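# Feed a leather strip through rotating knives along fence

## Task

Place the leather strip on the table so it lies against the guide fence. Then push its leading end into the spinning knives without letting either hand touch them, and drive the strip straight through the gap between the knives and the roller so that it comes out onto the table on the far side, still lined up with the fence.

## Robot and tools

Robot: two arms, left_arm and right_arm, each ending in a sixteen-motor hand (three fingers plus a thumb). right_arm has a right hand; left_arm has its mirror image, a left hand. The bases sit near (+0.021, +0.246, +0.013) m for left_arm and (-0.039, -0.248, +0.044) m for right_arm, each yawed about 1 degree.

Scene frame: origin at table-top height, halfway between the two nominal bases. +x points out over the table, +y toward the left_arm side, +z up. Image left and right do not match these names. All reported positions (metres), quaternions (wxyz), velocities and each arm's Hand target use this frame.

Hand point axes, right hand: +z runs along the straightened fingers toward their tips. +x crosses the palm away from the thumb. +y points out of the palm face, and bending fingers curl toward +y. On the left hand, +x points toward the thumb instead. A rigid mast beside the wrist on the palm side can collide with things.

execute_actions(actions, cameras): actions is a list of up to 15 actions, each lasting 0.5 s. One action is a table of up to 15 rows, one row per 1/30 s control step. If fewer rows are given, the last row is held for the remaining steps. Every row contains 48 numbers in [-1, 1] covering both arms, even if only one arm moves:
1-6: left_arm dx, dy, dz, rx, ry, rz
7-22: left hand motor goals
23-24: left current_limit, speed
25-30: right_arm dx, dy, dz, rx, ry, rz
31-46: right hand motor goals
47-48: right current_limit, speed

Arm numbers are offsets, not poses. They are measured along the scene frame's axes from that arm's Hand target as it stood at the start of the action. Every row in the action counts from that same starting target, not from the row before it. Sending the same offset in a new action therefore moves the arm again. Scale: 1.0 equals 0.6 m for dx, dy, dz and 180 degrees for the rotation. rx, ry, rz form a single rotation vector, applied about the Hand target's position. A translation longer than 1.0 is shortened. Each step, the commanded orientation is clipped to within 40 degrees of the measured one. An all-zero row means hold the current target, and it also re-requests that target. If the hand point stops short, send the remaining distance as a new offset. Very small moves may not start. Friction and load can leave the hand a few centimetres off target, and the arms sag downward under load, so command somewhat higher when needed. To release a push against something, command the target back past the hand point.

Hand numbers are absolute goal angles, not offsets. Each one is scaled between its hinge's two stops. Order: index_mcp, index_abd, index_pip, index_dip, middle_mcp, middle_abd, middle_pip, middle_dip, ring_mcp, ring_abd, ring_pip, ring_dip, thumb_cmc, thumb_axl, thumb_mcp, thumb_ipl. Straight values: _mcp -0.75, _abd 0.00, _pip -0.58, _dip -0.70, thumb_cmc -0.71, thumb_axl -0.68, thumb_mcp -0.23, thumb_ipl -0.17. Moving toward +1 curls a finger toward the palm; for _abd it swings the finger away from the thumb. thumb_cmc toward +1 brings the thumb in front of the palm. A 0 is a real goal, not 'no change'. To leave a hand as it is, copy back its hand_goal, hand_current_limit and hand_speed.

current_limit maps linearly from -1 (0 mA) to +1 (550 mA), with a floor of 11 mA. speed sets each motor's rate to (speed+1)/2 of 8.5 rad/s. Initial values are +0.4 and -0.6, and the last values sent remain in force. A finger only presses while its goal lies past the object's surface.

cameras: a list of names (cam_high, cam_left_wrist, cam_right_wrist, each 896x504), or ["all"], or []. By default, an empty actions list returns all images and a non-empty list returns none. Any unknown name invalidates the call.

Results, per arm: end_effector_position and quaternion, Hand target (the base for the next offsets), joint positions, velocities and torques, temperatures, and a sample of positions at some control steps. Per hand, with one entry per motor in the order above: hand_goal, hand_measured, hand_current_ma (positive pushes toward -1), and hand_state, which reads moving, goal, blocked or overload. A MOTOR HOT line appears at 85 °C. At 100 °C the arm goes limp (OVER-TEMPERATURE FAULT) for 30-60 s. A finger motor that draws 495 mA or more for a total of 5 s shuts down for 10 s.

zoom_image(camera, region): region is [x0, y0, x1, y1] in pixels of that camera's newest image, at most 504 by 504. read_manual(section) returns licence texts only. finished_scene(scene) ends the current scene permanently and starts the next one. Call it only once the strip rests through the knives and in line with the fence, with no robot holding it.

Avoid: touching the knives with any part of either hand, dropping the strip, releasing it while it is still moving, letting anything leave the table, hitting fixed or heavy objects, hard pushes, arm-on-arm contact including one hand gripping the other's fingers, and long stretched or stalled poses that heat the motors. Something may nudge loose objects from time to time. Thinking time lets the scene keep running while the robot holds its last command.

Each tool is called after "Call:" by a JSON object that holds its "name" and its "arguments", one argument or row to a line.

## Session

Call:
{"name": "execute_actions", "arguments": {
  "actions": []
}}

Call:
{"name": "zoom_image", "arguments": {
  "camera": "cam_high",
  "region": [280, 140, 460, 320]
}}

Scene clock: 0.00 s.
left_arm: end_effector_position=(+0.4481, +0.5245, +0.2577) hand_goal=(-0.754, +0.000, -0.576, -0.696, -0.754, +0.000, -0.576, -0.696, -0.754, +0.000, -0.576, -0.696, -0.714, -0.678, -0.226, -0.168) hand_measured=(-0.754, +0.000, -0.576, -0.696, -0.754, +0.000, -0.576, -0.696, -0.754, +0.000, -0.576, -0.696, -0.714, -0.678, -0.226, -0.168) hand_current_ma=(+0, +0, +0, +0, +0, +0, +0, +0, +0, +0, +0, +0, +0, +0, +0, +0) hand_state=(goal, goal, goal, goal, goal, goal, goal, goal, goal, goal, goal, goal, goal, goal, goal, goal) hand_current_limit=0.40 hand_speed=-0.60 end_effector_quat_wxyz=(-0.157, +0.741, +0.580, +0.300) | right_arm: end_effector_position=(+0.3618, -0.3011, +0.3450) hand_goal=(-0.754, +0.000, -0.576, -0.696, -0.754, +0.000, -0.576, -0.696, -0.754, +0.000, -0.576, -0.696, -0.714, -0.678, -0.226, -0.168) hand_measured=(-0.754, +0.000, -0.576, -0.696, -0.754, +0.000, -0.576, -0.696, -0.754, +0.000, -0.576, -0.696, -0.714, -0.678, -0.226, -0.168) hand_current_ma=(+0, +0, +0, +0, +0, +0, +0, +0, +0, +0, +0, +0, +0, +0, +0, +0) hand_state=(goal, goal, goal, goal, goal, goal, goal, goal, goal, goal, goal, goal, goal, goal, goal, goal) hand_current_limit=0.40 hand_speed=-0.60 end_effector_quat_wxyz=(+0.108, +0.571, +0.810, +0.078)
Joint positions: left_arm=[0.537 1.17 0.931 -0.73 -0.362 0.912] | right_arm=[-0.194 1.009 1.085 -1.387 -0.061 -0.554]
Joint velocities: within noise
Joint torques (N m): no reading
Motor temperatures (°C): left_arm=[25 26 28 25 23 24] | right_arm=[22 24 30 24 23 23]
Heat: left arm: hottest elbow 28 °C; right arm: hottest elbow 30 °C.
Hand target: left_arm +0.4549, +0.5289, +0.2789; -0.155, +0.734, +0.579, +0.320 | right_arm +0.3669, -0.3023, +0.3589; +0.121, +0.569, +0.809, +0.084

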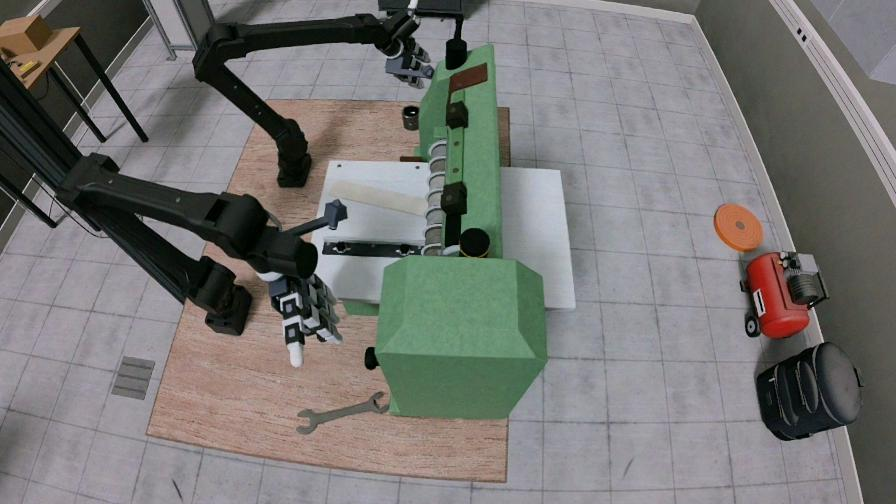

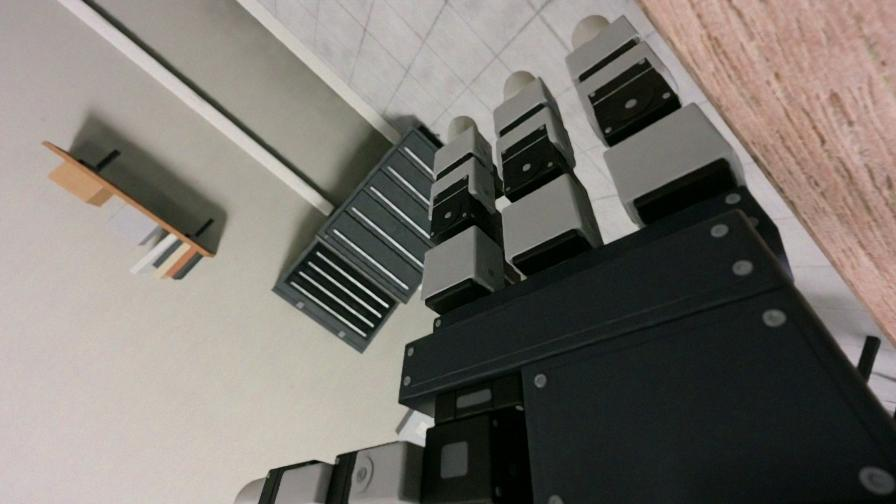

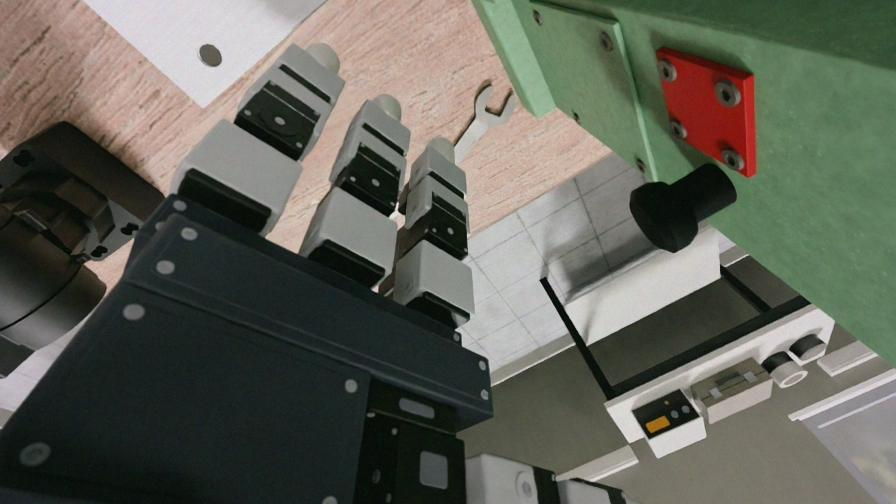

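Scaled by 2.800 from the camera's 896x504 image, which has a finer 1280x720 frame.

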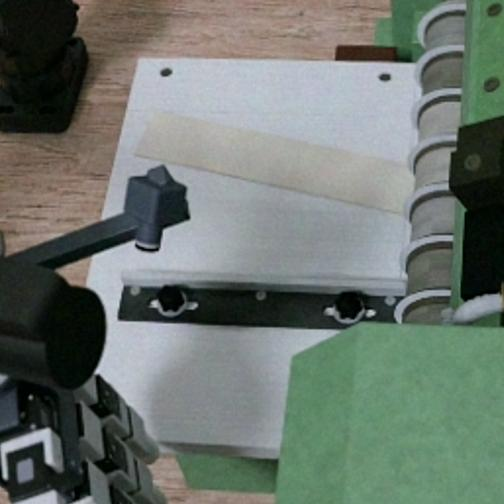

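Call:
{"name": "execute_actions", "arguments": {
  "actions": [
    [[-0.133,0,0.1,-0.0909,0.0441,0.1218,-0.548,0,-0.431,-0.478,-0.548,0,-0.431,-0.478,-0.548,0,-0.431,-0.478,-0.714,-0.678,-0.226,-0.168,0.4,-0.6,-0.15,0,0,0,0,0,-0.754,0,-0.576,-0.696,-0.754,0,-0.576,-0.696,-0.754,0,-0.576,-0.696,-0.714,-0.678,-0.226,-0.168,0.4,-0.6]],
    [[-0.1,-0.15,0,-0.0909,0.0441,0.1218,-0.548,0,-0.431,-0.478,-0.548,0,-0.431,-0.478,-0.548,0,-0.431,-0.478,-0.714,-0.678,-0.226,-0.168,0.4,-0.6,-0.1,-0.12,0,0,0,0,-0.754,0,-0.576,-0.696,-0.754,0,-0.576,-0.696,-0.754,0,-0.576,-0.696,-0.714,-0.678,-0.226,-0.168,0.4,-0.6]]
  ],
  "cameras": ["cam_high"]
}}

Scene clock: 78.20 s.
left_arm: end_effector_position=(+0.3136, +0.4410, +0.3383) hand_goal=(-0.548, +0.000, -0.432, -0.478, -0.548, +0.000, -0.432, -0.478, -0.548, +0.000, -0.432, -0.478, -0.714, -0.678, -0.226, -0.168) hand_measured=(-0.550, +0.000, -0.436, -0.482, -0.550, +0.000, -0.436, -0.482, -0.550, +0.000, -0.436, -0.482, -0.714, -0.678, -0.222, -0.168) hand_current_ma=(-1, +0, -2, -2, -1, +0, -2, -2, -1, +0, -2, -2, +0, +0, +3, +0) hand_state=(goal, goal, goal, goal, goal, goal, goal, goal, goal, goal, goal, goal, goal, goal, goal, goal) hand_current_limit=0.40 hand_speed=-0.60 end_effector_quat_wxyz=(-0.064, +0.538, +0.836, +0.080) | right_arm: end_effector_position=(+0.2165, -0.3728, +0.3540) hand_goal=(-0.754, +0.000, -0.576, -0.696, -0.754, +0.000, -0.576, -0.696, -0.754, +0.000, -0.576, -0.696, -0.714, -0.678, -0.226, -0.168) hand_measured=(-0.754, +0.000, -0.576, -0.696, -0.754, +0.000, -0.576, -0.696, -0.754, +0.000, -0.576, -0.696, -0.716, -0.678, -0.224, -0.168) hand_current_ma=(-3, +1, -3, +0, -2, +1, -3, +0, -1, +1, -3, +0, -7, +3, +15, +2) hand_state=(goal, goal, goal, goal, goal, goal, goal, goal, goal, goal, goal, goal, goal, goal, goal, goal) hand_current_limit=0.40 hand_speed=-0.60 end_effector_quat_wxyz=(+0.123, +0.574, +0.805, +0.080)
Joint positions: left_arm=[0.412 0.992 1.188 -1.699 -0.195 0.01] | right_arm=[-0.788 0.743 0.97 -1.583 -0.204 -1.122]
Joint torques (N m): left_arm=[0.09 -4.42 7.56 0.06 -0.2 -0.21] | right_arm=[-0.91 -1.08 9.33 0.64 -0.43 -0.19]
Motor temperatures (°C): left_arm=[25 27 34 25 23 24] | right_arm=[22 24 41 24 22 23]
Heat: left arm: hottest elbow 34 °C; right arm: hottest elbow 41 °C.
Hand target: left_arm +0.3151, +0.4389, +0.3389; -0.129, +0.517, +0.845, -0.032 | right_arm +0.2169, -0.3743, +0.3590; +0.121, +0.569, +0.809, +0.084
Off the commanded pose: left_arm 0.003 m, 15 deg | right_arm 0.005 m, 1 deg.
joint sent to its limit (left arm) — joint 4 (wrist pitch), lower limit. The joint targets are off in orientation, not in position.
Step readings (end_effector_position of left_arm | right_arm):
0: (+0.4481, +0.5245, +0.2577) | (+0.3618, -0.3011, +0.3450)
1: (+0.4474, +0.5244, +0.2572) | (+0.3617, -0.3011, +0.3453)
2: (+0.4425, +0.5239, +0.2558) | (+0.3599, -0.3013, +0.3453)
4: (+0.4215, +0.5190, +0.2531) | (+0.3457, -0.3004, +0.3439)
8: (+0.3831, +0.5133, +0.2773) | (+0.3021, -0.3002, +0.3483)
15: (+0.3694, +0.5197, +0.3272) | (+0.2796, -0.3020, +0.3620)
16: (+0.3685, +0.5198, +0.3272) | (+0.2793, -0.3026, +0.3612)
17: (+0.3645, +0.5160, +0.3240) | (+0.2773, -0.3042, +0.3594)
19: (+0.3517, +0.4952, +0.3146) | (+0.2653, -0.3219, +0.3562)
23: (+0.3333, +0.4519, +0.3176) | (+0.2334, -0.3652, +0.3556)
30: (+0.3165, +0.4372, +0.3380) | (+0.2173, -0.3778, +0.3570)
Images, in order (width x height): cam_high 896x504.

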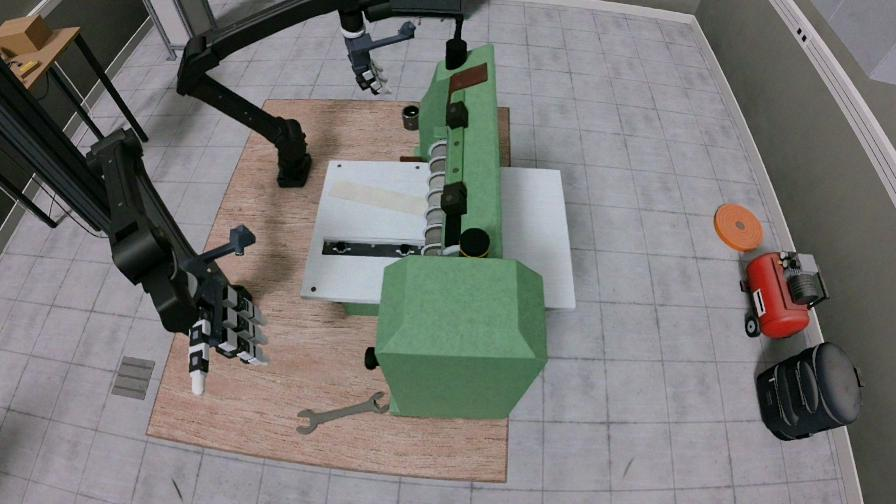

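Call:
{"name": "execute_actions", "arguments": {
  "actions": [
    [[-0.01,-0.16,-0.01,-0.0908,0.0442,0.1215,-0.548,0,-0.431,-0.478,-0.548,0,-0.431,-0.478,-0.548,0,-0.431,-0.478,-0.714,-0.678,-0.226,-0.168,0.4,-0.6,0,0,0,0,0,0,-0.754,0,-0.576,-0.696,-0.754,0,-0.576,-0.696,-0.754,0,-0.576,-0.696,-0.714,-0.678,-0.226,-0.168,0.4,-0.6]],
    [[-0.01,-0.16,-0.01,-0.0908,0.0442,0.1215,-0.548,0,-0.431,-0.478,-0.548,0,-0.431,-0.478,-0.548,0,-0.431,-0.478,-0.714,-0.678,-0.226,-0.168,0.4,-0.6,0,0,0,0,0,0,-0.754,0,-0.576,-0.696,-0.754,0,-0.576,-0.696,-0.754,0,-0.576,-0.696,-0.714,-0.678,-0.226,-0.168,0.4,-0.6]],
    [[-0.01,-0.16,-0.01,0,0,0,-0.548,0,-0.431,-0.478,-0.548,0,-0.431,-0.478,-0.548,0,-0.431,-0.478,-0.714,-0.678,-0.226,-0.168,0.4,-0.6,0,0,0,0,0,0,-0.754,0,-0.576,-0.696,-0.754,0,-0.576,-0.696,-0.754,0,-0.576,-0.696,-0.714,-0.678,-0.226,-0.168,0.4,-0.6]]
  ],
  "cameras": ["cam_high"]
}}

Call:
{"name": "zoom_image", "arguments": {
  "camera": "cam_high",
  "region": [280, 120, 460, 300]
}}

Scene clock: 99.03 s.
left_arm: end_effector_position=(+0.2874, +0.1507, +0.3009) hand_goal=(-0.548, +0.000, -0.432, -0.478, -0.548, +0.000, -0.432, -0.478, -0.548, +0.000, -0.432, -0.478, -0.714, -0.678, -0.226, -0.168) hand_measured=(-0.544, -0.002, -0.434, -0.482, -0.544, +0.000, -0.434, -0.480, -0.544, -0.002, -0.434, -0.480, -0.710, -0.678, -0.222, -0.168) hand_current_ma=(+3, +0, -1, -2, +3, +0, -1, -1, +3, +0, +0, -1, +2, +0, +3, +0) hand_state=(goal, goal, goal, goal, goal, goal, goal, goal, goal, goal, goal, goal, goal, goal, goal, goal) hand_current_limit=0.40 hand_speed=-0.60 end_effector_quat_wxyz=(-0.008, +0.144, +0.928, -0.344) | right_arm: end_effector_position=(+0.2167, -0.3720, +0.3530) hand_goal=(-0.754, +0.000, -0.576, -0.696, -0.754, +0.000, -0.576, -0.696, -0.754, +0.000, -0.576, -0.696, -0.714, -0.678, -0.226, -0.168) hand_measured=(-0.754, +0.000, -0.576, -0.696, -0.754, +0.000, -0.576, -0.696, -0.754, +0.000, -0.576, -0.696, -0.716, -0.678, -0.224, -0.168) hand_current_ma=(-3, +1, -3, +0, -2, +1, -3, +0, -1, +0, -3, +0, -7, +3, +15, +2) hand_state=(goal, goal, goal, goal, goal, goal, goal, goal, goal, goal, goal, goal, goal, goal, goal, goal) hand_current_limit=0.40 hand_speed=-0.60 end_effector_quat_wxyz=(+0.121, +0.570, +0.809, +0.083)
Joint positions: left_arm=[-0.199 1.105 1.24 -1.703 0.703 -1.445] | right_arm=[-0.792 0.748 0.97 -1.585 -0.21 -1.138]
Joint torques (N m): left_arm=[1.2 -6.12 10.88 -0.09 0.76 -0.25] | right_arm=[-1.08 -1.26 9.42 0.61 -0.45 -0.19]
Heat: left arm: hottest elbow 34 °C; right arm: hottest elbow 40 °C.
Hand target: left_arm +0.2971, +0.1509, +0.3209; -0.073, +0.176, +0.907, -0.376 | right_arm +0.2169, -0.3743, +0.3589; +0.121, +0.569, +0.809, +0.084
Off the commanded pose: left_arm 0.022 m, 9 deg | right_arm 0.006 m, 0 deg.
joint sent to its limit (left arm) — joint 4 (wrist pitch), lower limit. The joint targets are off in orientation, not in position.
Step readings (end_effector_position of left_arm | right_arm):
0: (+0.3136, +0.4411, +0.3383) | (+0.2165, -0.3727, +0.3539)
1: (+0.3140, +0.4399, +0.3376) | (+0.2165, -0.3727, +0.3539)
2: (+0.3155, +0.4332, +0.3349) | (+0.2166, -0.3726, +0.3540)
4: (+0.3195, +0.4065, +0.3262) | (+0.2166, -0.3726, +0.3541)
8: (+0.3200, +0.3519, +0.3214) | (+0.2168, -0.3724, +0.3535)
15: (+0.3091, +0.3380, +0.3204) | (+0.2167, -0.3721, +0.3530)
16: (+0.3082, +0.3369, +0.3189) | (+0.2167, -0.3721, +0.3530)
17: (+0.3076, +0.3288, +0.3158) | (+0.2167, -0.3720, +0.3530)
19: (+0.3074, +0.2996, +0.3102) | (+0.2167, -0.3720, +0.3530)
23: (+0.3023, +0.2472, +0.3077) | (+0.2167, -0.3720, +0.3530)
30: (+0.3021, +0.2406, +0.3090) | (+0.2167, -0.3720, +0.3530)
31: (+0.3013, +0.2406, +0.3077) | (+0.2167, -0.3720, +0.3530)
32: (+0.2997, +0.2362, +0.3065) | (+0.2167, -0.3720, +0.3530)
34: (+0.2972, +0.2164, +0.3052) | (+0.2167, -0.3720, +0.3530)
38: (+0.2894, +0.1664, +0.3032) | (+0.2167, -0.3720, +0.3530)
45: (+0.2888, +0.1516, +0.2994) | (+0.2167, -0.3720, +0.3530)
Images, in order (width x height): cam_high 896x504.

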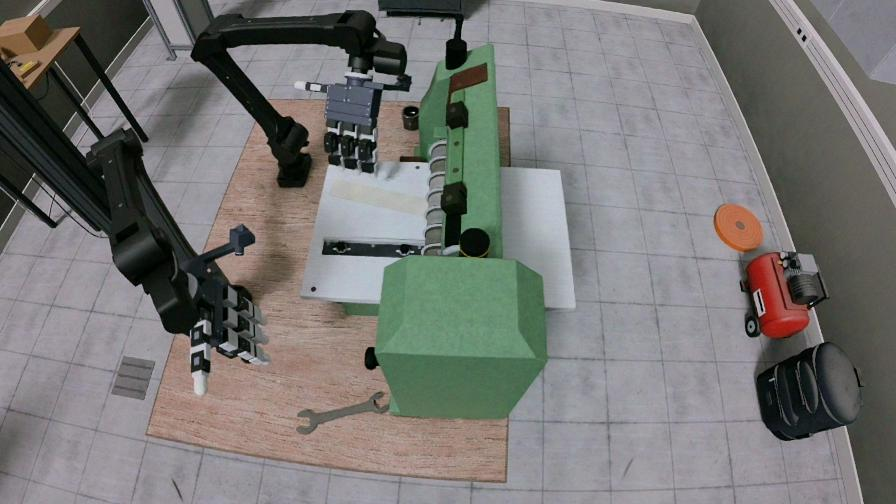

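Scaled by 2.800 from the camera's 896x504 image, which has a finer 1280x720 frame.

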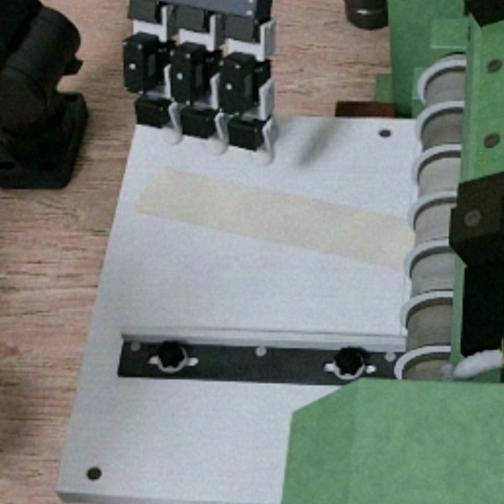

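Call:
{"name": "execute_actions", "arguments": {
  "actions": [
    [[0,-0.015,-0.08,0,0,0,-0.548,0,-0.431,-0.478,-0.548,0,-0.431,-0.478,-0.548,0,-0.431,-0.478,-0.714,-0.678,-0.226,-0.168,0.4,-0.6,0,0,0,0,0,0,-0.754,0,-0.576,-0.696,-0.754,0,-0.576,-0.696,-0.754,0,-0.576,-0.696,-0.714,-0.678,-0.226,-0.168,0.4,-0.6]],
    [[0,0,0,0,0,0,-0.548,0,-0.431,-0.478,-0.548,0,-0.431,-0.478,-0.548,0,-0.431,-0.478,-0.714,-0.678,-0.226,-0.168,0.4,-0.6,0,0,0,0,0,0,-0.754,0,-0.576,-0.696,-0.754,0,-0.576,-0.696,-0.754,0,-0.576,-0.696,-0.714,-0.678,-0.226,-0.168,0.4,-0.6]]
  ],
  "cameras": ["cam_high"]
}}

Call:
{"name": "zoom_image", "arguments": {
  "camera": "cam_high",
  "region": [280, 120, 460, 300]
}}

Scene clock: 113.90 s.
left_arm: end_effector_position=(+0.2961, +0.1421, +0.2676) hand_goal=(-0.548, +0.000, -0.432, -0.478, -0.548, +0.000, -0.432, -0.478, -0.548, +0.000, -0.432, -0.478, -0.714, -0.678, -0.226, -0.168) hand_measured=(-0.544, +0.000, -0.434, -0.482, -0.544, +0.000, -0.434, -0.480, -0.544, -0.002, -0.434, -0.480, -0.710, -0.678, -0.222, -0.168) hand_current_ma=(+3, +0, -1, -2, +3, +0, -1, -1, +3, +0, +0, -1, +3, +0, +3, +0) hand_state=(goal, goal, goal, goal, goal, goal, goal, goal, goal, goal, goal, goal, goal, goal, goal, goal) hand_current_limit=0.40 hand_speed=-0.60 end_effector_quat_wxyz=(-0.049, +0.158, +0.917, -0.363) | right_arm: end_effector_position=(+0.2167, -0.3720, +0.3530) hand_goal=(-0.754, +0.000, -0.576, -0.696, -0.754, +0.000, -0.576, -0.696, -0.754, +0.000, -0.576, -0.696, -0.714, -0.678, -0.226, -0.168) hand_measured=(-0.754, +0.000, -0.576, -0.696, -0.754, +0.000, -0.576, -0.696, -0.754, +0.000, -0.576, -0.696, -0.716, -0.678, -0.224, -0.168) hand_current_ma=(-3, +1, -3, +0, -2, +1, -3, +0, -1, +0, -3, +0, -7, +3, +15, +2) hand_state=(goal, goal, goal, goal, goal, goal, goal, goal, goal, goal, goal, goal, goal, goal, goal, goal) hand_current_limit=0.40 hand_speed=-0.60 end_effector_quat_wxyz=(+0.121, +0.570, +0.809, +0.083)
Joint positions: left_arm=[-0.199 1.186 1.203 -1.703 0.742 -1.365] | right_arm=[-0.792 0.748 0.97 -1.585 -0.21 -1.138]
Joint torques (N m): left_arm=[0.67 -7.65 7.5 -0.31 0.77 -0.09] | right_arm=[-1.03 -1.26 9.4 0.59 -0.44 -0.19]
Heat: left arm: hottest elbow 34 °C; right arm: hottest elbow 40 °C.
Hand target: left_arm +0.2970, +0.1419, +0.2728; -0.073, +0.176, +0.907, -0.376 | right_arm +0.2169, -0.3743, +0.3589; +0.121, +0.569, +0.809, +0.084
Off the commanded pose: left_arm 0.005 m, 4 deg | right_arm 0.006 m, 0 deg.
joint sent to its limit (left arm) — joint 4 (wrist pitch), lower limit. The joint targets are off in orientation, not in position.
Step readings (end_effector_position of left_arm | right_arm):
0: (+0.2873, +0.1507, +0.3009) | (+0.2167, -0.3720, +0.3530)
1: (+0.2874, +0.1504, +0.3009) | (+0.2167, -0.3720, +0.3530)
2: (+0.2877, +0.1490, +0.3008) | (+0.2167, -0.3720, +0.3530)
4: (+0.2898, +0.1453, +0.2982) | (+0.2167, -0.3720, +0.3530)
8: (+0.2931, +0.1428, +0.2813) | (+0.2167, -0.3720, +0.3530)
15: (+0.2954, +0.1424, +0.2677) | (+0.2167, -0.3720, +0.3530)
16: (+0.2956, +0.1422, +0.2677) | (+0.2167, -0.3720, +0.3530)
17: (+0.2957, +0.1422, +0.2677) | (+0.2167, -0.3720, +0.3530)
19: (+0.2958, +0.1422, +0.2676) | (+0.2167, -0.3720, +0.3530)
23: (+0.2960, +0.1422, +0.2676) | (+0.2167, -0.3720, +0.3530)
30: (+0.2961, +0.1421, +0.2676) | (+0.2167, -0.3720, +0.3530)
Images, in order (width x height): cam_high 896x504.

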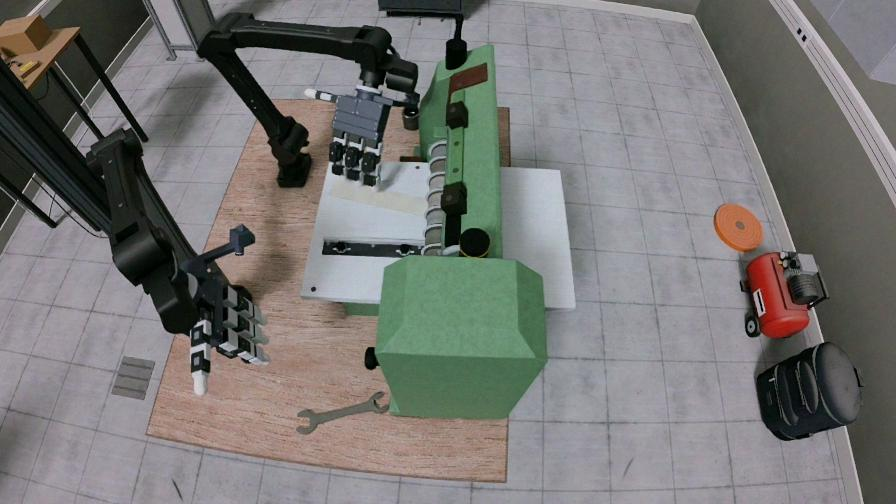

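Scaled by 2.800 from the camera's 896x504 image, which has a finer 1280x720 frame.

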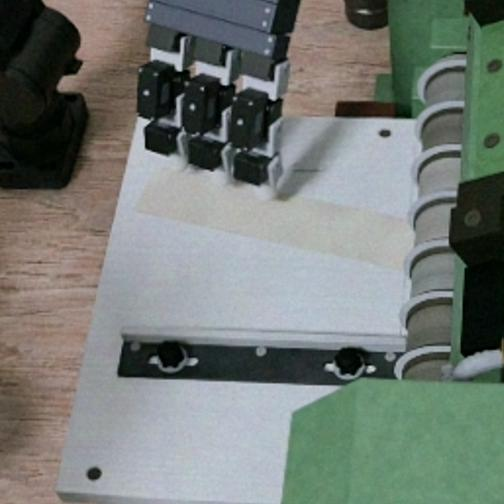

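Call:
{"name": "execute_actions", "arguments": {
  "actions": [
    [[0,-0.023,-0.025,0,0,0,-0.548,0,-0.431,-0.478,-0.548,0,-0.431,-0.478,-0.548,0,-0.431,-0.478,-0.714,-0.678,-0.226,-0.168,0.4,-0.6,0,0,0,0,0,0,-0.754,0,-0.576,-0.696,-0.754,0,-0.576,-0.696,-0.754,0,-0.576,-0.696,-0.714,-0.678,-0.226,-0.168,0.4,-0.6]],
    [[0,0,-0.025,0,0,0,-0.548,0,-0.431,-0.478,-0.548,0,-0.431,-0.478,-0.548,0,-0.431,-0.478,-0.714,-0.678,-0.226,-0.168,0.4,-0.6,0,0,0,0,0,0,-0.754,0,-0.576,-0.696,-0.754,0,-0.576,-0.696,-0.754,0,-0.576,-0.696,-0.714,-0.678,-0.226,-0.168,0.4,-0.6]]
  ],
  "cameras": ["cam_high"]
}}

Call:
{"name": "zoom_image", "arguments": {
  "camera": "cam_high",
  "region": [280, 120, 460, 300]
}}

Scene clock: 144.67 s.
left_arm: end_effector_position=(+0.2945, +0.1295, +0.2471) hand_goal=(-0.548, +0.000, -0.432, -0.478, -0.548, +0.000, -0.432, -0.478, -0.548, +0.000, -0.432, -0.478, -0.714, -0.678, -0.226, -0.168) hand_measured=(-0.544, +0.000, -0.434, -0.482, -0.544, +0.000, -0.434, -0.480, -0.548, -0.008, -0.430, -0.476, -0.708, -0.678, -0.222, -0.168) hand_current_ma=(+3, +0, +0, -2, +3, +0, +0, -1, +0, -5, +1, +1, +4, +0, +3, +0) hand_state=(goal, goal, goal, goal, goal, goal, goal, goal, goal, goal, goal, goal, goal, goal, goal, goal) hand_current_limit=0.40 hand_speed=-0.60 end_effector_quat_wxyz=(-0.073, +0.171, +0.907, -0.377) | right_arm: end_effector_position=(+0.2167, -0.3720, +0.3530) hand_goal=(-0.754, +0.000, -0.576, -0.696, -0.754, +0.000, -0.576, -0.696, -0.754, +0.000, -0.576, -0.696, -0.714, -0.678, -0.226, -0.168) hand_measured=(-0.754, +0.000, -0.576, -0.696, -0.754, +0.000, -0.576, -0.696, -0.754, +0.000, -0.576, -0.696, -0.716, -0.678, -0.224, -0.168) hand_current_ma=(-3, +1, -3, +0, -2, +1, -3, +0, -1, +1, -3, +0, -7, +3, +15, +2) hand_state=(goal, goal, goal, goal, goal, goal, goal, goal, goal, goal, goal, goal, goal, goal, goal, goal) hand_current_limit=0.40 hand_speed=-0.60 end_effector_quat_wxyz=(+0.121, +0.570, +0.809, +0.083)
Joint positions: left_arm=[-0.223 1.224 1.171 -1.689 0.773 -1.333] | right_arm=[-0.792 0.748 0.97 -1.585 -0.21 -1.138]
Joint torques (N m): left_arm=[0.38 -6.95 6.45 0.14 0.61 -0.11] | right_arm=[-1.03 -1.2 9.42 0.61 -0.44 -0.19]
Heat: left arm: hottest elbow 35 °C; right arm: hottest elbow 40 °C.
Hand target: left_arm +0.2971, +0.1281, +0.2429; -0.073, +0.177, +0.907, -0.376 | right_arm +0.2169, -0.3743, +0.3589; +0.121, +0.569, +0.809, +0.084
Off the commanded pose: left_arm 0.005 m, 1 deg | right_arm 0.006 m, 0 deg.
Step readings (end_effector_position of left_arm | right_arm):
0: (+0.2961, +0.1421, +0.2676) | (+0.2167, -0.3720, +0.3530)
1: (+0.2961, +0.1421, +0.2676) | (+0.2167, -0.3720, +0.3530)
2: (+0.2961, +0.1410, +0.2677) | (+0.2167, -0.3720, +0.3530)
4: (+0.2961, +0.1380, +0.2671) | (+0.2167, -0.3720, +0.3530)
8: (+0.2964, +0.1324, +0.2615) | (+0.2167, -0.3720, +0.3530)
15: (+0.2967, +0.1305, +0.2560) | (+0.2167, -0.3720, +0.3530)
16: (+0.2966, +0.1304, +0.2558) | (+0.2167, -0.3720, +0.3530)
17: (+0.2963, +0.1303, +0.2554) | (+0.2167, -0.3720, +0.3530)
19: (+0.2951, +0.1303, +0.2524) | (+0.2167, -0.3720, +0.3530)
23: (+0.2937, +0.1297, +0.2475) | (+0.2167, -0.3720, +0.3530)
30: (+0.2944, +0.1295, +0.2471) | (+0.2167, -0.3720, +0.3530)
Images, in order (width x height): cam_high 896x504.

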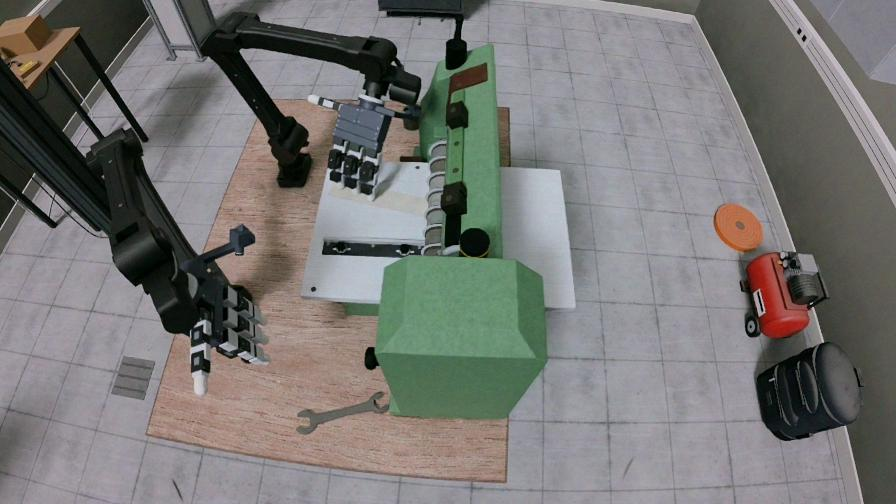

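Scaled by 2.800 from the camera's 896x504 image, which has a finer 1280x720 frame.

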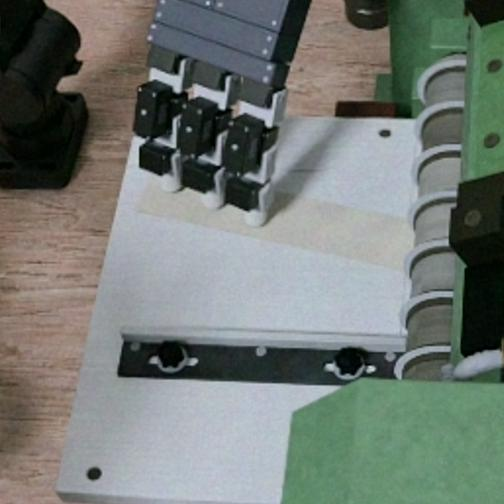

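Call:
{"name": "zoom_image", "arguments": {
  "camera": "cam_high",
  "region": [340, 50, 480, 170]
}}

Scaled by 3.600 from the camera's 896x504 image, which has a finer 1280x720 frame.

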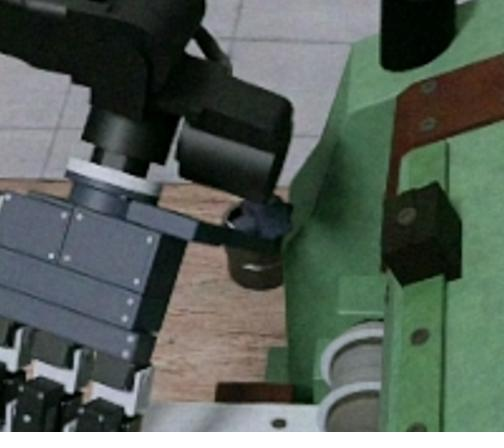

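Call:
{"name": "execute_actions", "arguments": {
  "actions": [
    [[-0.012,-0.0417,-0.004,0,-0.008,0.0167,-0.548,0,-0.431,-0.478,-0.548,0,-0.431,-0.478,-0.548,0,-0.431,-0.478,-0.714,-0.678,-0.226,-0.168,0.4,-0.6,0,0,0,0,0,0,-0.754,0,-0.576,-0.696,-0.754,0,-0.576,-0.696,-0.754,0,-0.576,-0.696,-0.714,-0.678,-0.226,-0.168,0.4,-0.6]],
    [[-0.012,-0.0417,-0.001,0,0,0.0167,-0.548,0,-0.431,-0.478,-0.548,0,-0.431,-0.478,-0.548,0,-0.431,-0.478,-0.714,-0.678,-0.226,-0.168,0.4,-0.6,0,0,0,0,0,0,-0.754,0,-0.576,-0.696,-0.754,0,-0.576,-0.696,-0.754,0,-0.576,-0.696,-0.714,-0.678,-0.226,-0.168,0.4,-0.6]]
  ],
  "cameras": ["cam_high"]
}}

Call:
{"name": "zoom_image", "arguments": {
  "camera": "cam_high",
  "region": [280, 120, 460, 300]
}}

Scene clock: 196.77 s.
left_arm: end_effector_position=(+0.2819, +0.0814, +0.2482) hand_goal=(-0.548, +0.000, -0.432, -0.478, -0.548, +0.000, -0.432, -0.478, -0.548, +0.000, -0.432, -0.478, -0.714, -0.678, -0.226, -0.168) hand_measured=(-0.514, -0.010, -0.394, -0.444, -0.538, -0.004, -0.426, -0.476, -0.542, -0.004, -0.428, -0.476, -0.708, -0.678, -0.222, -0.168) hand_current_ma=(+63, -8, +64, +55, +10, -1, +3, +1, +4, -2, +3, +2, +4, +0, +3, +0) hand_state=(blocked, goal, blocked, blocked, goal, goal, goal, goal, goal, goal, goal, goal, goal, goal, goal, goal) hand_current_limit=0.40 hand_speed=-0.60 end_effector_quat_wxyz=(-0.041, +0.124, +0.916, -0.380) | right_arm: end_effector_position=(+0.2167, -0.3720, +0.3530) hand_goal=(-0.754, +0.000, -0.576, -0.696, -0.754, +0.000, -0.576, -0.696, -0.754, +0.000, -0.576, -0.696, -0.714, -0.678, -0.226, -0.168) hand_measured=(-0.754, +0.000, -0.576, -0.696, -0.754, +0.000, -0.576, -0.696, -0.754, +0.000, -0.576, -0.696, -0.716, -0.678, -0.224, -0.168) hand_current_ma=(-3, +1, -3, +0, -2, +1, -3, +0, -1, +1, -3, +0, -7, +3, +15, +2) hand_state=(goal, goal, goal, goal, goal, goal, goal, goal, goal, goal, goal, goal, goal, goal, goal, goal) hand_current_limit=0.40 hand_speed=-0.60 end_effector_quat_wxyz=(+0.121, +0.570, +0.809, +0.083)
Joint positions: left_arm=[-0.371 1.142 1.113 -1.433 0.779 -1.699] | right_arm=[-0.792 0.748 0.97 -1.585 -0.21 -1.138]
Joint torques (N m): left_arm=[-0.38 -6.42 6 1.01 0.43 -0.11] | right_arm=[-1.08 -1.14 9.42 0.64 -0.44 -0.18]
Heat: left arm: hottest elbow 33 °C; right arm: hottest elbow 40 °C.
Hand target: left_arm +0.2826, +0.0780, +0.2397; -0.042, +0.133, +0.916, -0.377 | right_arm +0.2169, -0.3743, +0.3589; +0.121, +0.569, +0.809, +0.084
Off the commanded pose: left_arm 0.009 m, 1 deg | right_arm 0.006 m, 0 deg.
Step readings (end_effector_position of left_arm | right_arm):
0: (+0.2945, +0.1295, +0.2471) | (+0.2167, -0.3720, +0.3530)
1: (+0.2947, +0.1293, +0.2468) | (+0.2167, -0.3720, +0.3530)
2: (+0.2952, +0.1279, +0.2462) | (+0.2167, -0.3720, +0.3530)
4: (+0.2952, +0.1221, +0.2456) | (+0.2167, -0.3720, +0.3530)
8: (+0.2915, +0.1106, +0.2476) | (+0.2167, -0.3720, +0.3530)
15: (+0.2893, +0.1062, +0.2478) | (+0.2167, -0.3720, +0.3530)
16: (+0.2892, +0.1061, +0.2478) | (+0.2167, -0.3720, +0.3530)
17: (+0.2889, +0.1051, +0.2476) | (+0.2167, -0.3720, +0.3530)
19: (+0.2881, +0.0997, +0.2481) | (+0.2167, -0.3720, +0.3530)
23: (+0.2845, +0.0856, +0.2484) | (+0.2167, -0.3720, +0.3530)
30: (+0.2823, +0.0814, +0.2484) | (+0.2167, -0.3720, +0.3530)
Images, in order (width x height): cam_high 896x504.

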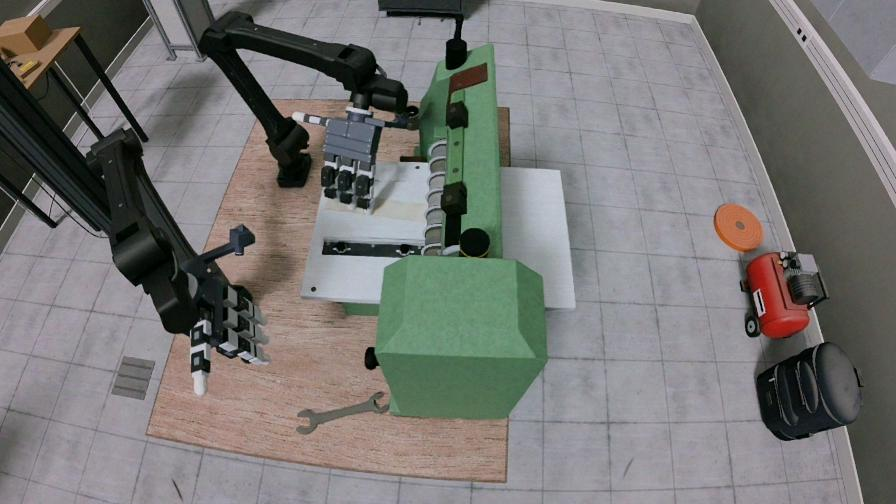

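Scaled by 2.800 from the camera's 896x504 image, which has a finer 1280x720 frame.

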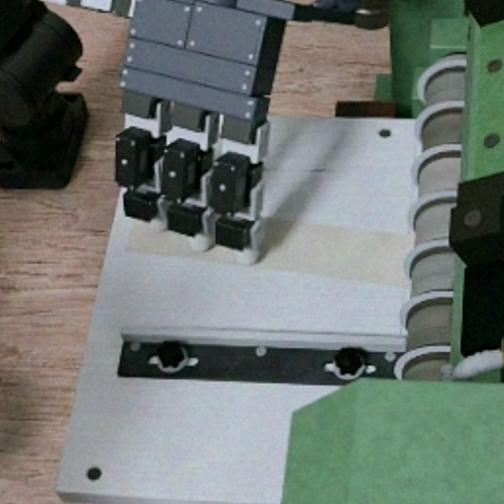

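Call:
{"name": "execute_actions", "arguments": {
  "actions": [
    [[-0.0057,-0.0467,0.002,0,0.004,0.0122,-0.548,0,-0.431,-0.478,-0.548,0,-0.431,-0.478,-0.548,0,-0.431,-0.478,-0.714,-0.678,-0.226,-0.168,0.4,-0.6,0,0,0,0,0,0,-0.754,0,-0.576,-0.696,-0.754,0,-0.576,-0.696,-0.754,0,-0.576,-0.696,-0.714,-0.678,-0.226,-0.168,0.4,-0.6]],
    [[-0.0057,-0.0467,0.0,0,0,0.0122,-0.548,0,-0.431,-0.478,-0.548,0,-0.431,-0.478,-0.548,0,-0.431,-0.478,-0.714,-0.678,-0.226,-0.168,0.4,-0.6,0,0,0,0,0,0,-0.754,0,-0.576,-0.696,-0.754,0,-0.576,-0.696,-0.754,0,-0.576,-0.696,-0.714,-0.678,-0.226,-0.168,0.4,-0.6]]
  ],
  "cameras": ["cam_high"]
}}

Call:
{"name": "zoom_image", "arguments": {
  "camera": "cam_high",
  "region": [300, 170, 440, 270]
}}

Scene clock: 226.47 s.
left_arm: end_effector_position=(+0.2750, +0.0251, +0.2488) hand_goal=(-0.548, +0.000, -0.432, -0.478, -0.548, +0.000, -0.432, -0.478, -0.548, +0.000, -0.432, -0.478, -0.714, -0.678, -0.226, -0.168) hand_measured=(-0.512, -0.006, -0.394, -0.444, -0.538, -0.002, -0.426, -0.476, -0.542, -0.004, -0.428, -0.476, -0.708, -0.678, -0.222, -0.168) hand_current_ma=(+64, -4, +64, +55, +10, -1, +3, +1, +4, -2, +3, +2, +4, +0, +3, +0) hand_state=(blocked, goal, blocked, blocked, goal, goal, goal, goal, goal, goal, goal, goal, goal, goal, goal, goal) hand_current_limit=0.40 hand_speed=-0.60 end_effector_quat_wxyz=(-0.033, +0.090, +0.919, -0.382) | right_arm: end_effector_position=(+0.2167, -0.3720, +0.3530) hand_goal=(-0.754, +0.000, -0.576, -0.696, -0.754, +0.000, -0.576, -0.696, -0.754, +0.000, -0.576, -0.696, -0.714, -0.678, -0.226, -0.168) hand_measured=(-0.754, +0.000, -0.576, -0.696, -0.754, +0.000, -0.576, -0.696, -0.754, +0.000, -0.576, -0.696, -0.716, -0.678, -0.224, -0.168) hand_current_ma=(-3, +1, -3, +0, -2, +1, -3, +0, -1, +1, -3, +0, -7, +3, +15, +2) hand_state=(goal, goal, goal, goal, goal, goal, goal, goal, goal, goal, goal, goal, goal, goal, goal, goal) hand_current_limit=0.40 hand_speed=-0.60 end_effector_quat_wxyz=(+0.121, +0.570, +0.809, +0.083)
Joint positions: left_arm=[-0.534 1.141 1.104 -1.217 0.734 -2.014] | right_arm=[-0.792 0.748 0.97 -1.585 -0.21 -1.138]
Joint torques (N m): left_arm=[-0.09 -6.59 6.58 1.33 0.37 -0.13] | right_arm=[-1.03 -1.08 9.4 0.62 -0.43 -0.19]
Heat: left arm: hottest elbow 32 °C; right arm: hottest elbow 40 °C.
Hand target: left_arm +0.2759, +0.0220, +0.2411; -0.033, +0.096, +0.920, -0.379 | right_arm +0.2169, -0.3743, +0.3589; +0.121, +0.569, +0.809, +0.084
Off the commanded pose: left_arm 0.008 m, 1 deg | right_arm 0.006 m, 0 deg.
Step readings (end_effector_position of left_arm | right_arm):
0: (+0.2819, +0.0813, +0.2482) | (+0.2167, -0.3720, +0.3530)
1: (+0.2819, +0.0812, +0.2482) | (+0.2167, -0.3720, +0.3530)
2: (+0.2821, +0.0801, +0.2484) | (+0.2167, -0.3720, +0.3530)
4: (+0.2823, +0.0730, +0.2484) | (+0.2167, -0.3720, +0.3530)
8: (+0.2801, +0.0574, +0.2486) | (+0.2167, -0.3720, +0.3530)
15: (+0.2786, +0.0531, +0.2485) | (+0.2167, -0.3720, +0.3530)
16: (+0.2785, +0.0529, +0.2484) | (+0.2167, -0.3720, +0.3530)
17: (+0.2786, +0.0519, +0.2482) | (+0.2167, -0.3720, +0.3530)
19: (+0.2791, +0.0453, +0.2486) | (+0.2167, -0.3720, +0.3530)
23: (+0.2770, +0.0298, +0.2490) | (+0.2167, -0.3720, +0.3530)
30: (+0.2753, +0.0253, +0.2489) | (+0.2167, -0.3720, +0.3530)
Images, in order (width x height): cam_high 896x504.

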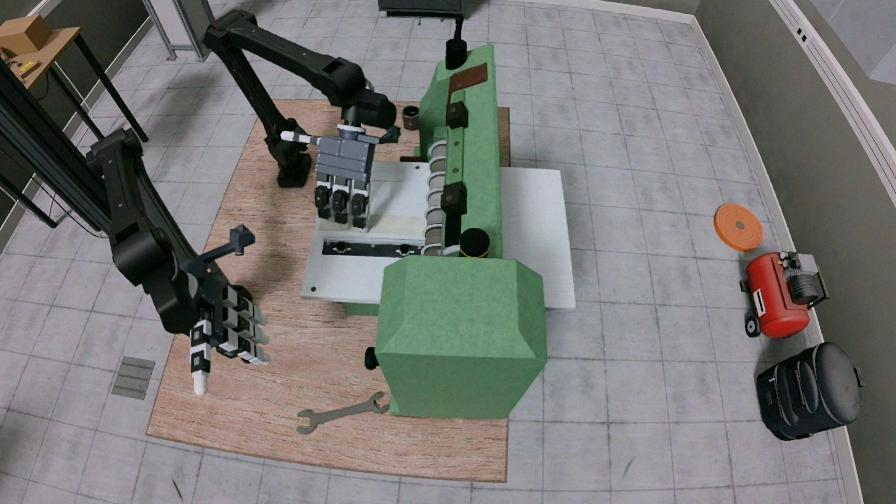

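Scaled by 3.600 from the camera's 896x504 image, which has a finer 1280x720 frame.

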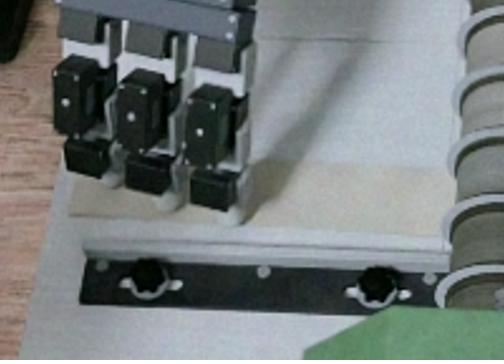

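Call:
{"name": "execute_actions", "arguments": {
  "actions": [
    [[-0.003,-0.043,0.002,0,0.003,0.006,-0.548,0,-0.431,-0.478,-0.548,0,-0.431,-0.478,-0.548,0,-0.431,-0.478,-0.714,-0.678,-0.226,-0.168,0.4,-0.6,0,0,0,0,0,0,-0.754,0,-0.576,-0.696,-0.754,0,-0.576,-0.696,-0.754,0,-0.576,-0.696,-0.714,-0.678,-0.226,-0.168,0.4,-0.6]]
  ],
  "cameras": ["cam_high"]
}}

Call:
{"name": "zoom_image", "arguments": {
  "camera": "cam_high",
  "region": [370, 205, 440, 265]
}}

Call:
{"name": "zoom_image", "arguments": {
  "camera": "cam_high",
  "region": [305, 205, 375, 265]
}}

Scene clock: 244.03 s.
left_arm: end_effector_position=(+0.2697, +0.0055, +0.2482) hand_goal=(-0.548, +0.000, -0.432, -0.478, -0.548, +0.000, -0.432, -0.478, -0.548, +0.000, -0.432, -0.478, -0.714, -0.678, -0.226, -0.168) hand_measured=(-0.510, +0.004, -0.394, -0.444, -0.538, -0.002, -0.428, -0.476, -0.530, -0.004, -0.422, -0.474, -0.708, -0.678, -0.222, -0.168) hand_current_ma=(+69, +2, +65, +56, +10, -1, +3, +1, +25, -1, +9, +2, +4, +0, +3, +0) hand_state=(blocked, goal, blocked, blocked, goal, goal, goal, goal, goal, goal, goal, goal, goal, goal, goal, goal) hand_current_limit=0.40 hand_speed=-0.60 end_effector_quat_wxyz=(-0.034, +0.086, +0.919, -0.384) | right_arm: end_effector_position=(+0.2167, -0.3720, +0.3530) hand_goal=(-0.754, +0.000, -0.576, -0.696, -0.754, +0.000, -0.576, -0.696, -0.754, +0.000, -0.576, -0.696, -0.714, -0.678, -0.226, -0.168) hand_measured=(-0.754, +0.000, -0.576, -0.696, -0.754, +0.000, -0.576, -0.696, -0.754, +0.000, -0.576, -0.696, -0.716, -0.678, -0.224, -0.168) hand_current_ma=(-3, +1, -3, +0, -2, +1, -3, +0, -1, +1, -3, +0, -7, +3, +15, +2) hand_state=(goal, goal, goal, goal, goal, goal, goal, goal, goal, goal, goal, goal, goal, goal, goal, goal) hand_current_limit=0.40 hand_speed=-0.60 end_effector_quat_wxyz=(+0.121, +0.570, +0.809, +0.083)
Joint positions: left_arm=[-0.59 1.148 1.104 -1.16 0.718 -2.095] | right_arm=[-0.792 0.748 0.97 -1.585 -0.21 -1.138]
Joint torques (N m): left_arm=[-0.62 -5.07 8.1 1.35 0.42 -0.18] | right_arm=[-1.03 -1.14 9.4 0.61 -0.44 -0.19]
Heat: left arm: hottest elbow 32 °C; right arm: hottest elbow 40 °C.
Hand target: left_arm +0.2740, -0.0037, +0.2421; -0.034, +0.085, +0.921, -0.379 | right_arm +0.2169, -0.3743, +0.3589; +0.121, +0.569, +0.809, +0.084
Off the commanded pose: left_arm 0.012 m, 1 deg | right_arm 0.006 m, 0 deg.
joint sent to its limit (left arm) — joint 6 (wrist roll), lower limit. The joint targets still meet the commanded pose.
Step readings (end_effector_position of left_arm | right_arm):
0: (+0.2749, +0.0252, +0.2486) | (+0.2167, -0.3720, +0.3530)
1: (+0.2749, +0.0250, +0.2487) | (+0.2167, -0.3720, +0.3530)
2: (+0.2748, +0.0241, +0.2487) | (+0.2167, -0.3720, +0.3530)
4: (+0.2745, +0.0194, +0.2488) | (+0.2167, -0.3720, +0.3530)
8: (+0.2705, +0.0072, +0.2483) | (+0.2167, -0.3720, +0.3530)
15: (+0.2698, +0.0056, +0.2483) | (+0.2167, -0.3720, +0.3530)
Images, in order (width x height): cam_high 896x504.

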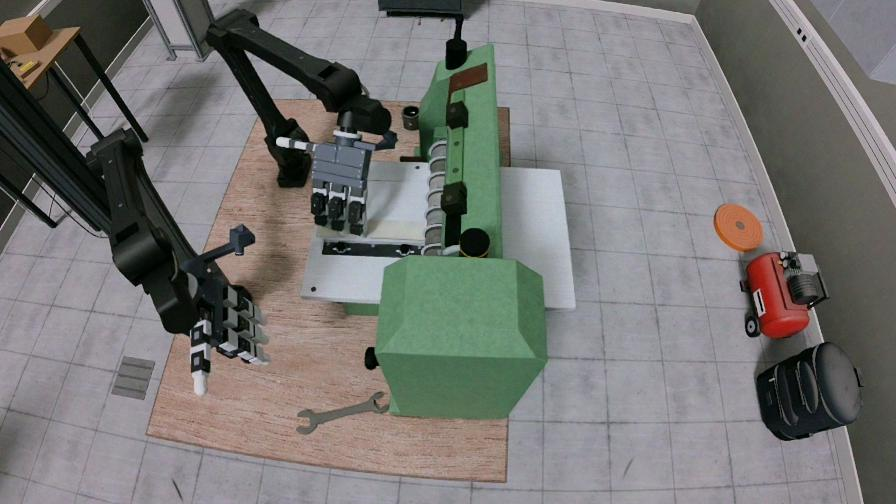

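Scaled by 7.200 from the camera's 896x504 image, which has a finer 1280x720 frame.

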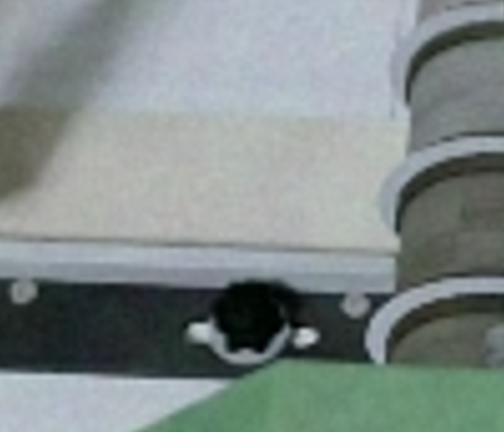

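Scaled by 7.200 from the camera's 896x504 image, which has a finer 1280x720 frame.

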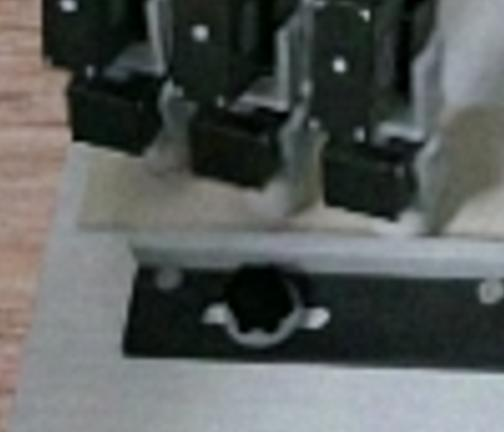

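Call:
{"name": "execute_actions", "arguments": {
  "actions": [
    [[0,0.03,0.035,0,0,0,-0.548,0,-0.431,-0.478,-0.548,0,-0.431,-0.478,-0.548,0,-0.431,-0.478,-0.714,-0.678,-0.226,-0.168,0.4,-0.6,0,0,0,0,0,0,-0.754,0,-0.576,-0.696,-0.754,0,-0.576,-0.696,-0.754,0,-0.576,-0.696,-0.714,-0.678,-0.226,-0.168,0.4,-0.6]],
    [[0,0.006,0.005,0,0,0.01,-0.548,0,-0.431,-0.478,-0.548,0,-0.431,-0.478,-0.548,0,-0.431,-0.478,-0.714,-0.678,-0.226,-0.168,0.74,-0.6,0,0,0,0,0,0,-0.754,0,-0.576,-0.696,-0.754,0,-0.576,-0.696,-0.754,0,-0.576,-0.696,-0.714,-0.678,-0.226,-0.168,0.4,-0.6]],
    [[0,0,-0.022,0,0,0,-0.548,0,-0.431,-0.478,-0.548,0,-0.431,-0.478,-0.548,0,-0.431,-0.478,-0.714,-0.678,-0.226,-0.168,0.74,-0.6,0,0,0,0,0,0,-0.754,0,-0.576,-0.696,-0.754,0,-0.576,-0.696,-0.754,0,-0.576,-0.696,-0.714,-0.678,-0.226,-0.168,0.4,-0.6]]
  ],
  "cameras": ["cam_high"]
}}

Call:
{"name": "zoom_image", "arguments": {
  "camera": "cam_high",
  "region": [300, 190, 440, 290]
}}

Scene clock: 274.83 s.
left_arm: end_effector_position=(+0.2694, +0.0161, +0.2496) hand_goal=(-0.548, +0.000, -0.432, -0.478, -0.548, +0.000, -0.432, -0.478, -0.548, +0.000, -0.432, -0.478, -0.714, -0.678, -0.226, -0.168) hand_measured=(-0.534, +0.004, -0.428, -0.474, -0.544, +0.000, -0.432, -0.478, -0.560, -0.002, -0.440, -0.482, -0.708, -0.678, -0.222, -0.168) hand_current_ma=(+17, +1, +3, +2, +2, +0, +0, +0, -12, -1, -7, -2, +4, +0, +3, +0) hand_state=(goal, goal, goal, goal, goal, goal, goal, goal, goal, goal, goal, goal, goal, goal, goal, goal) hand_current_limit=0.74 hand_speed=-0.60 end_effector_quat_wxyz=(-0.039, +0.076, +0.922, -0.377) | right_arm: end_effector_position=(+0.2167, -0.3720, +0.3530) hand_goal=(-0.754, +0.000, -0.576, -0.696, -0.754, +0.000, -0.576, -0.696, -0.754, +0.000, -0.576, -0.696, -0.714, -0.678, -0.226, -0.168) hand_measured=(-0.754, +0.000, -0.576, -0.696, -0.754, +0.000, -0.576, -0.696, -0.754, +0.000, -0.576, -0.696, -0.716, -0.678, -0.224, -0.168) hand_current_ma=(-3, +1, -3, +0, -2, +1, -3, +0, -1, +1, -3, +0, -7, +3, +15, +2) hand_state=(goal, goal, goal, goal, goal, goal, goal, goal, goal, goal, goal, goal, goal, goal, goal, goal) hand_current_limit=0.40 hand_speed=-0.60 end_effector_quat_wxyz=(+0.121, +0.570, +0.809, +0.083)
Joint positions: left_arm=[-0.566 1.145 1.109 -1.198 0.715 -2.081] | right_arm=[-0.792 0.748 0.97 -1.585 -0.21 -1.138]
Joint torques (N m): left_arm=[1.55 -8.18 7.61 1.17 0.46 -0.27] | right_arm=[-1.08 -1.2 9.43 0.61 -0.43 -0.19]
Heat: left arm: hottest elbow 32 °C; right arm: hottest elbow 40 °C.
Hand target: left_arm +0.2740, +0.0178, +0.2530; -0.028, +0.071, +0.922, -0.380 | right_arm +0.2169, -0.3743, +0.3589; +0.121, +0.569, +0.809, +0.084
Off the commanded pose: left_arm 0.006 m, 1 deg | right_arm 0.006 m, 0 deg.
Step readings (end_effector_position of left_arm | right_arm):
0: (+0.2697, +0.0055, +0.2482) | (+0.2167, -0.3720, +0.3530)
1: (+0.2697, +0.0055, +0.2482) | (+0.2167, -0.3720, +0.3530)
2: (+0.2694, +0.0057, +0.2482) | (+0.2167, -0.3720, +0.3530)
4: (+0.2691, +0.0076, +0.2488) | (+0.2167, -0.3720, +0.3530)
8: (+0.2684, +0.0128, +0.2484) | (+0.2167, -0.3720, +0.3530)
15: (+0.2678, +0.0147, +0.2487) | (+0.2167, -0.3720, +0.3530)
16: (+0.2677, +0.0147, +0.2487) | (+0.2167, -0.3720, +0.3530)
17: (+0.2679, +0.0149, +0.2487) | (+0.2167, -0.3720, +0.3530)
19: (+0.2687, +0.0158, +0.2488) | (+0.2167, -0.3720, +0.3530)
23: (+0.2687, +0.0166, +0.2493) | (+0.2167, -0.3720, +0.3530)
30: (+0.2684, +0.0168, +0.2494) | (+0.2167, -0.3720, +0.3530)
31: (+0.2684, +0.0168, +0.2494) | (+0.2167, -0.3720, +0.3530)
32: (+0.2683, +0.0168, +0.2494) | (+0.2167, -0.3720, +0.3530)
34: (+0.2685, +0.0167, +0.2495) | (+0.2167, -0.3720, +0.3530)
38: (+0.2692, +0.0164, +0.2495) | (+0.2167, -0.3720, +0.3530)
45: (+0.2695, +0.0161, +0.2496) | (+0.2167, -0.3720, +0.3530)
Images, in order (width x height): cam_high 896x504.

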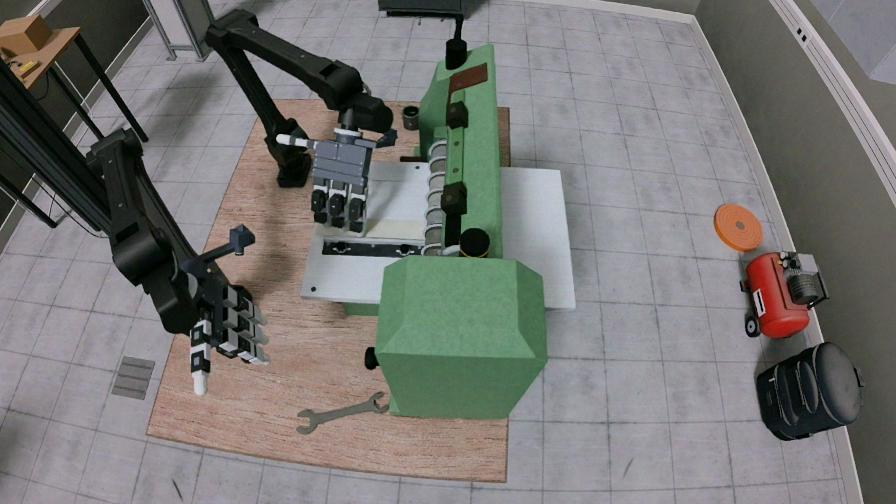

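Scaled by 3.600 from the camera's 896x504 image, which has a finer 1280x720 frame.

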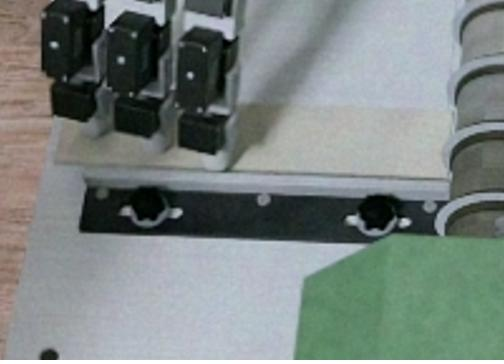

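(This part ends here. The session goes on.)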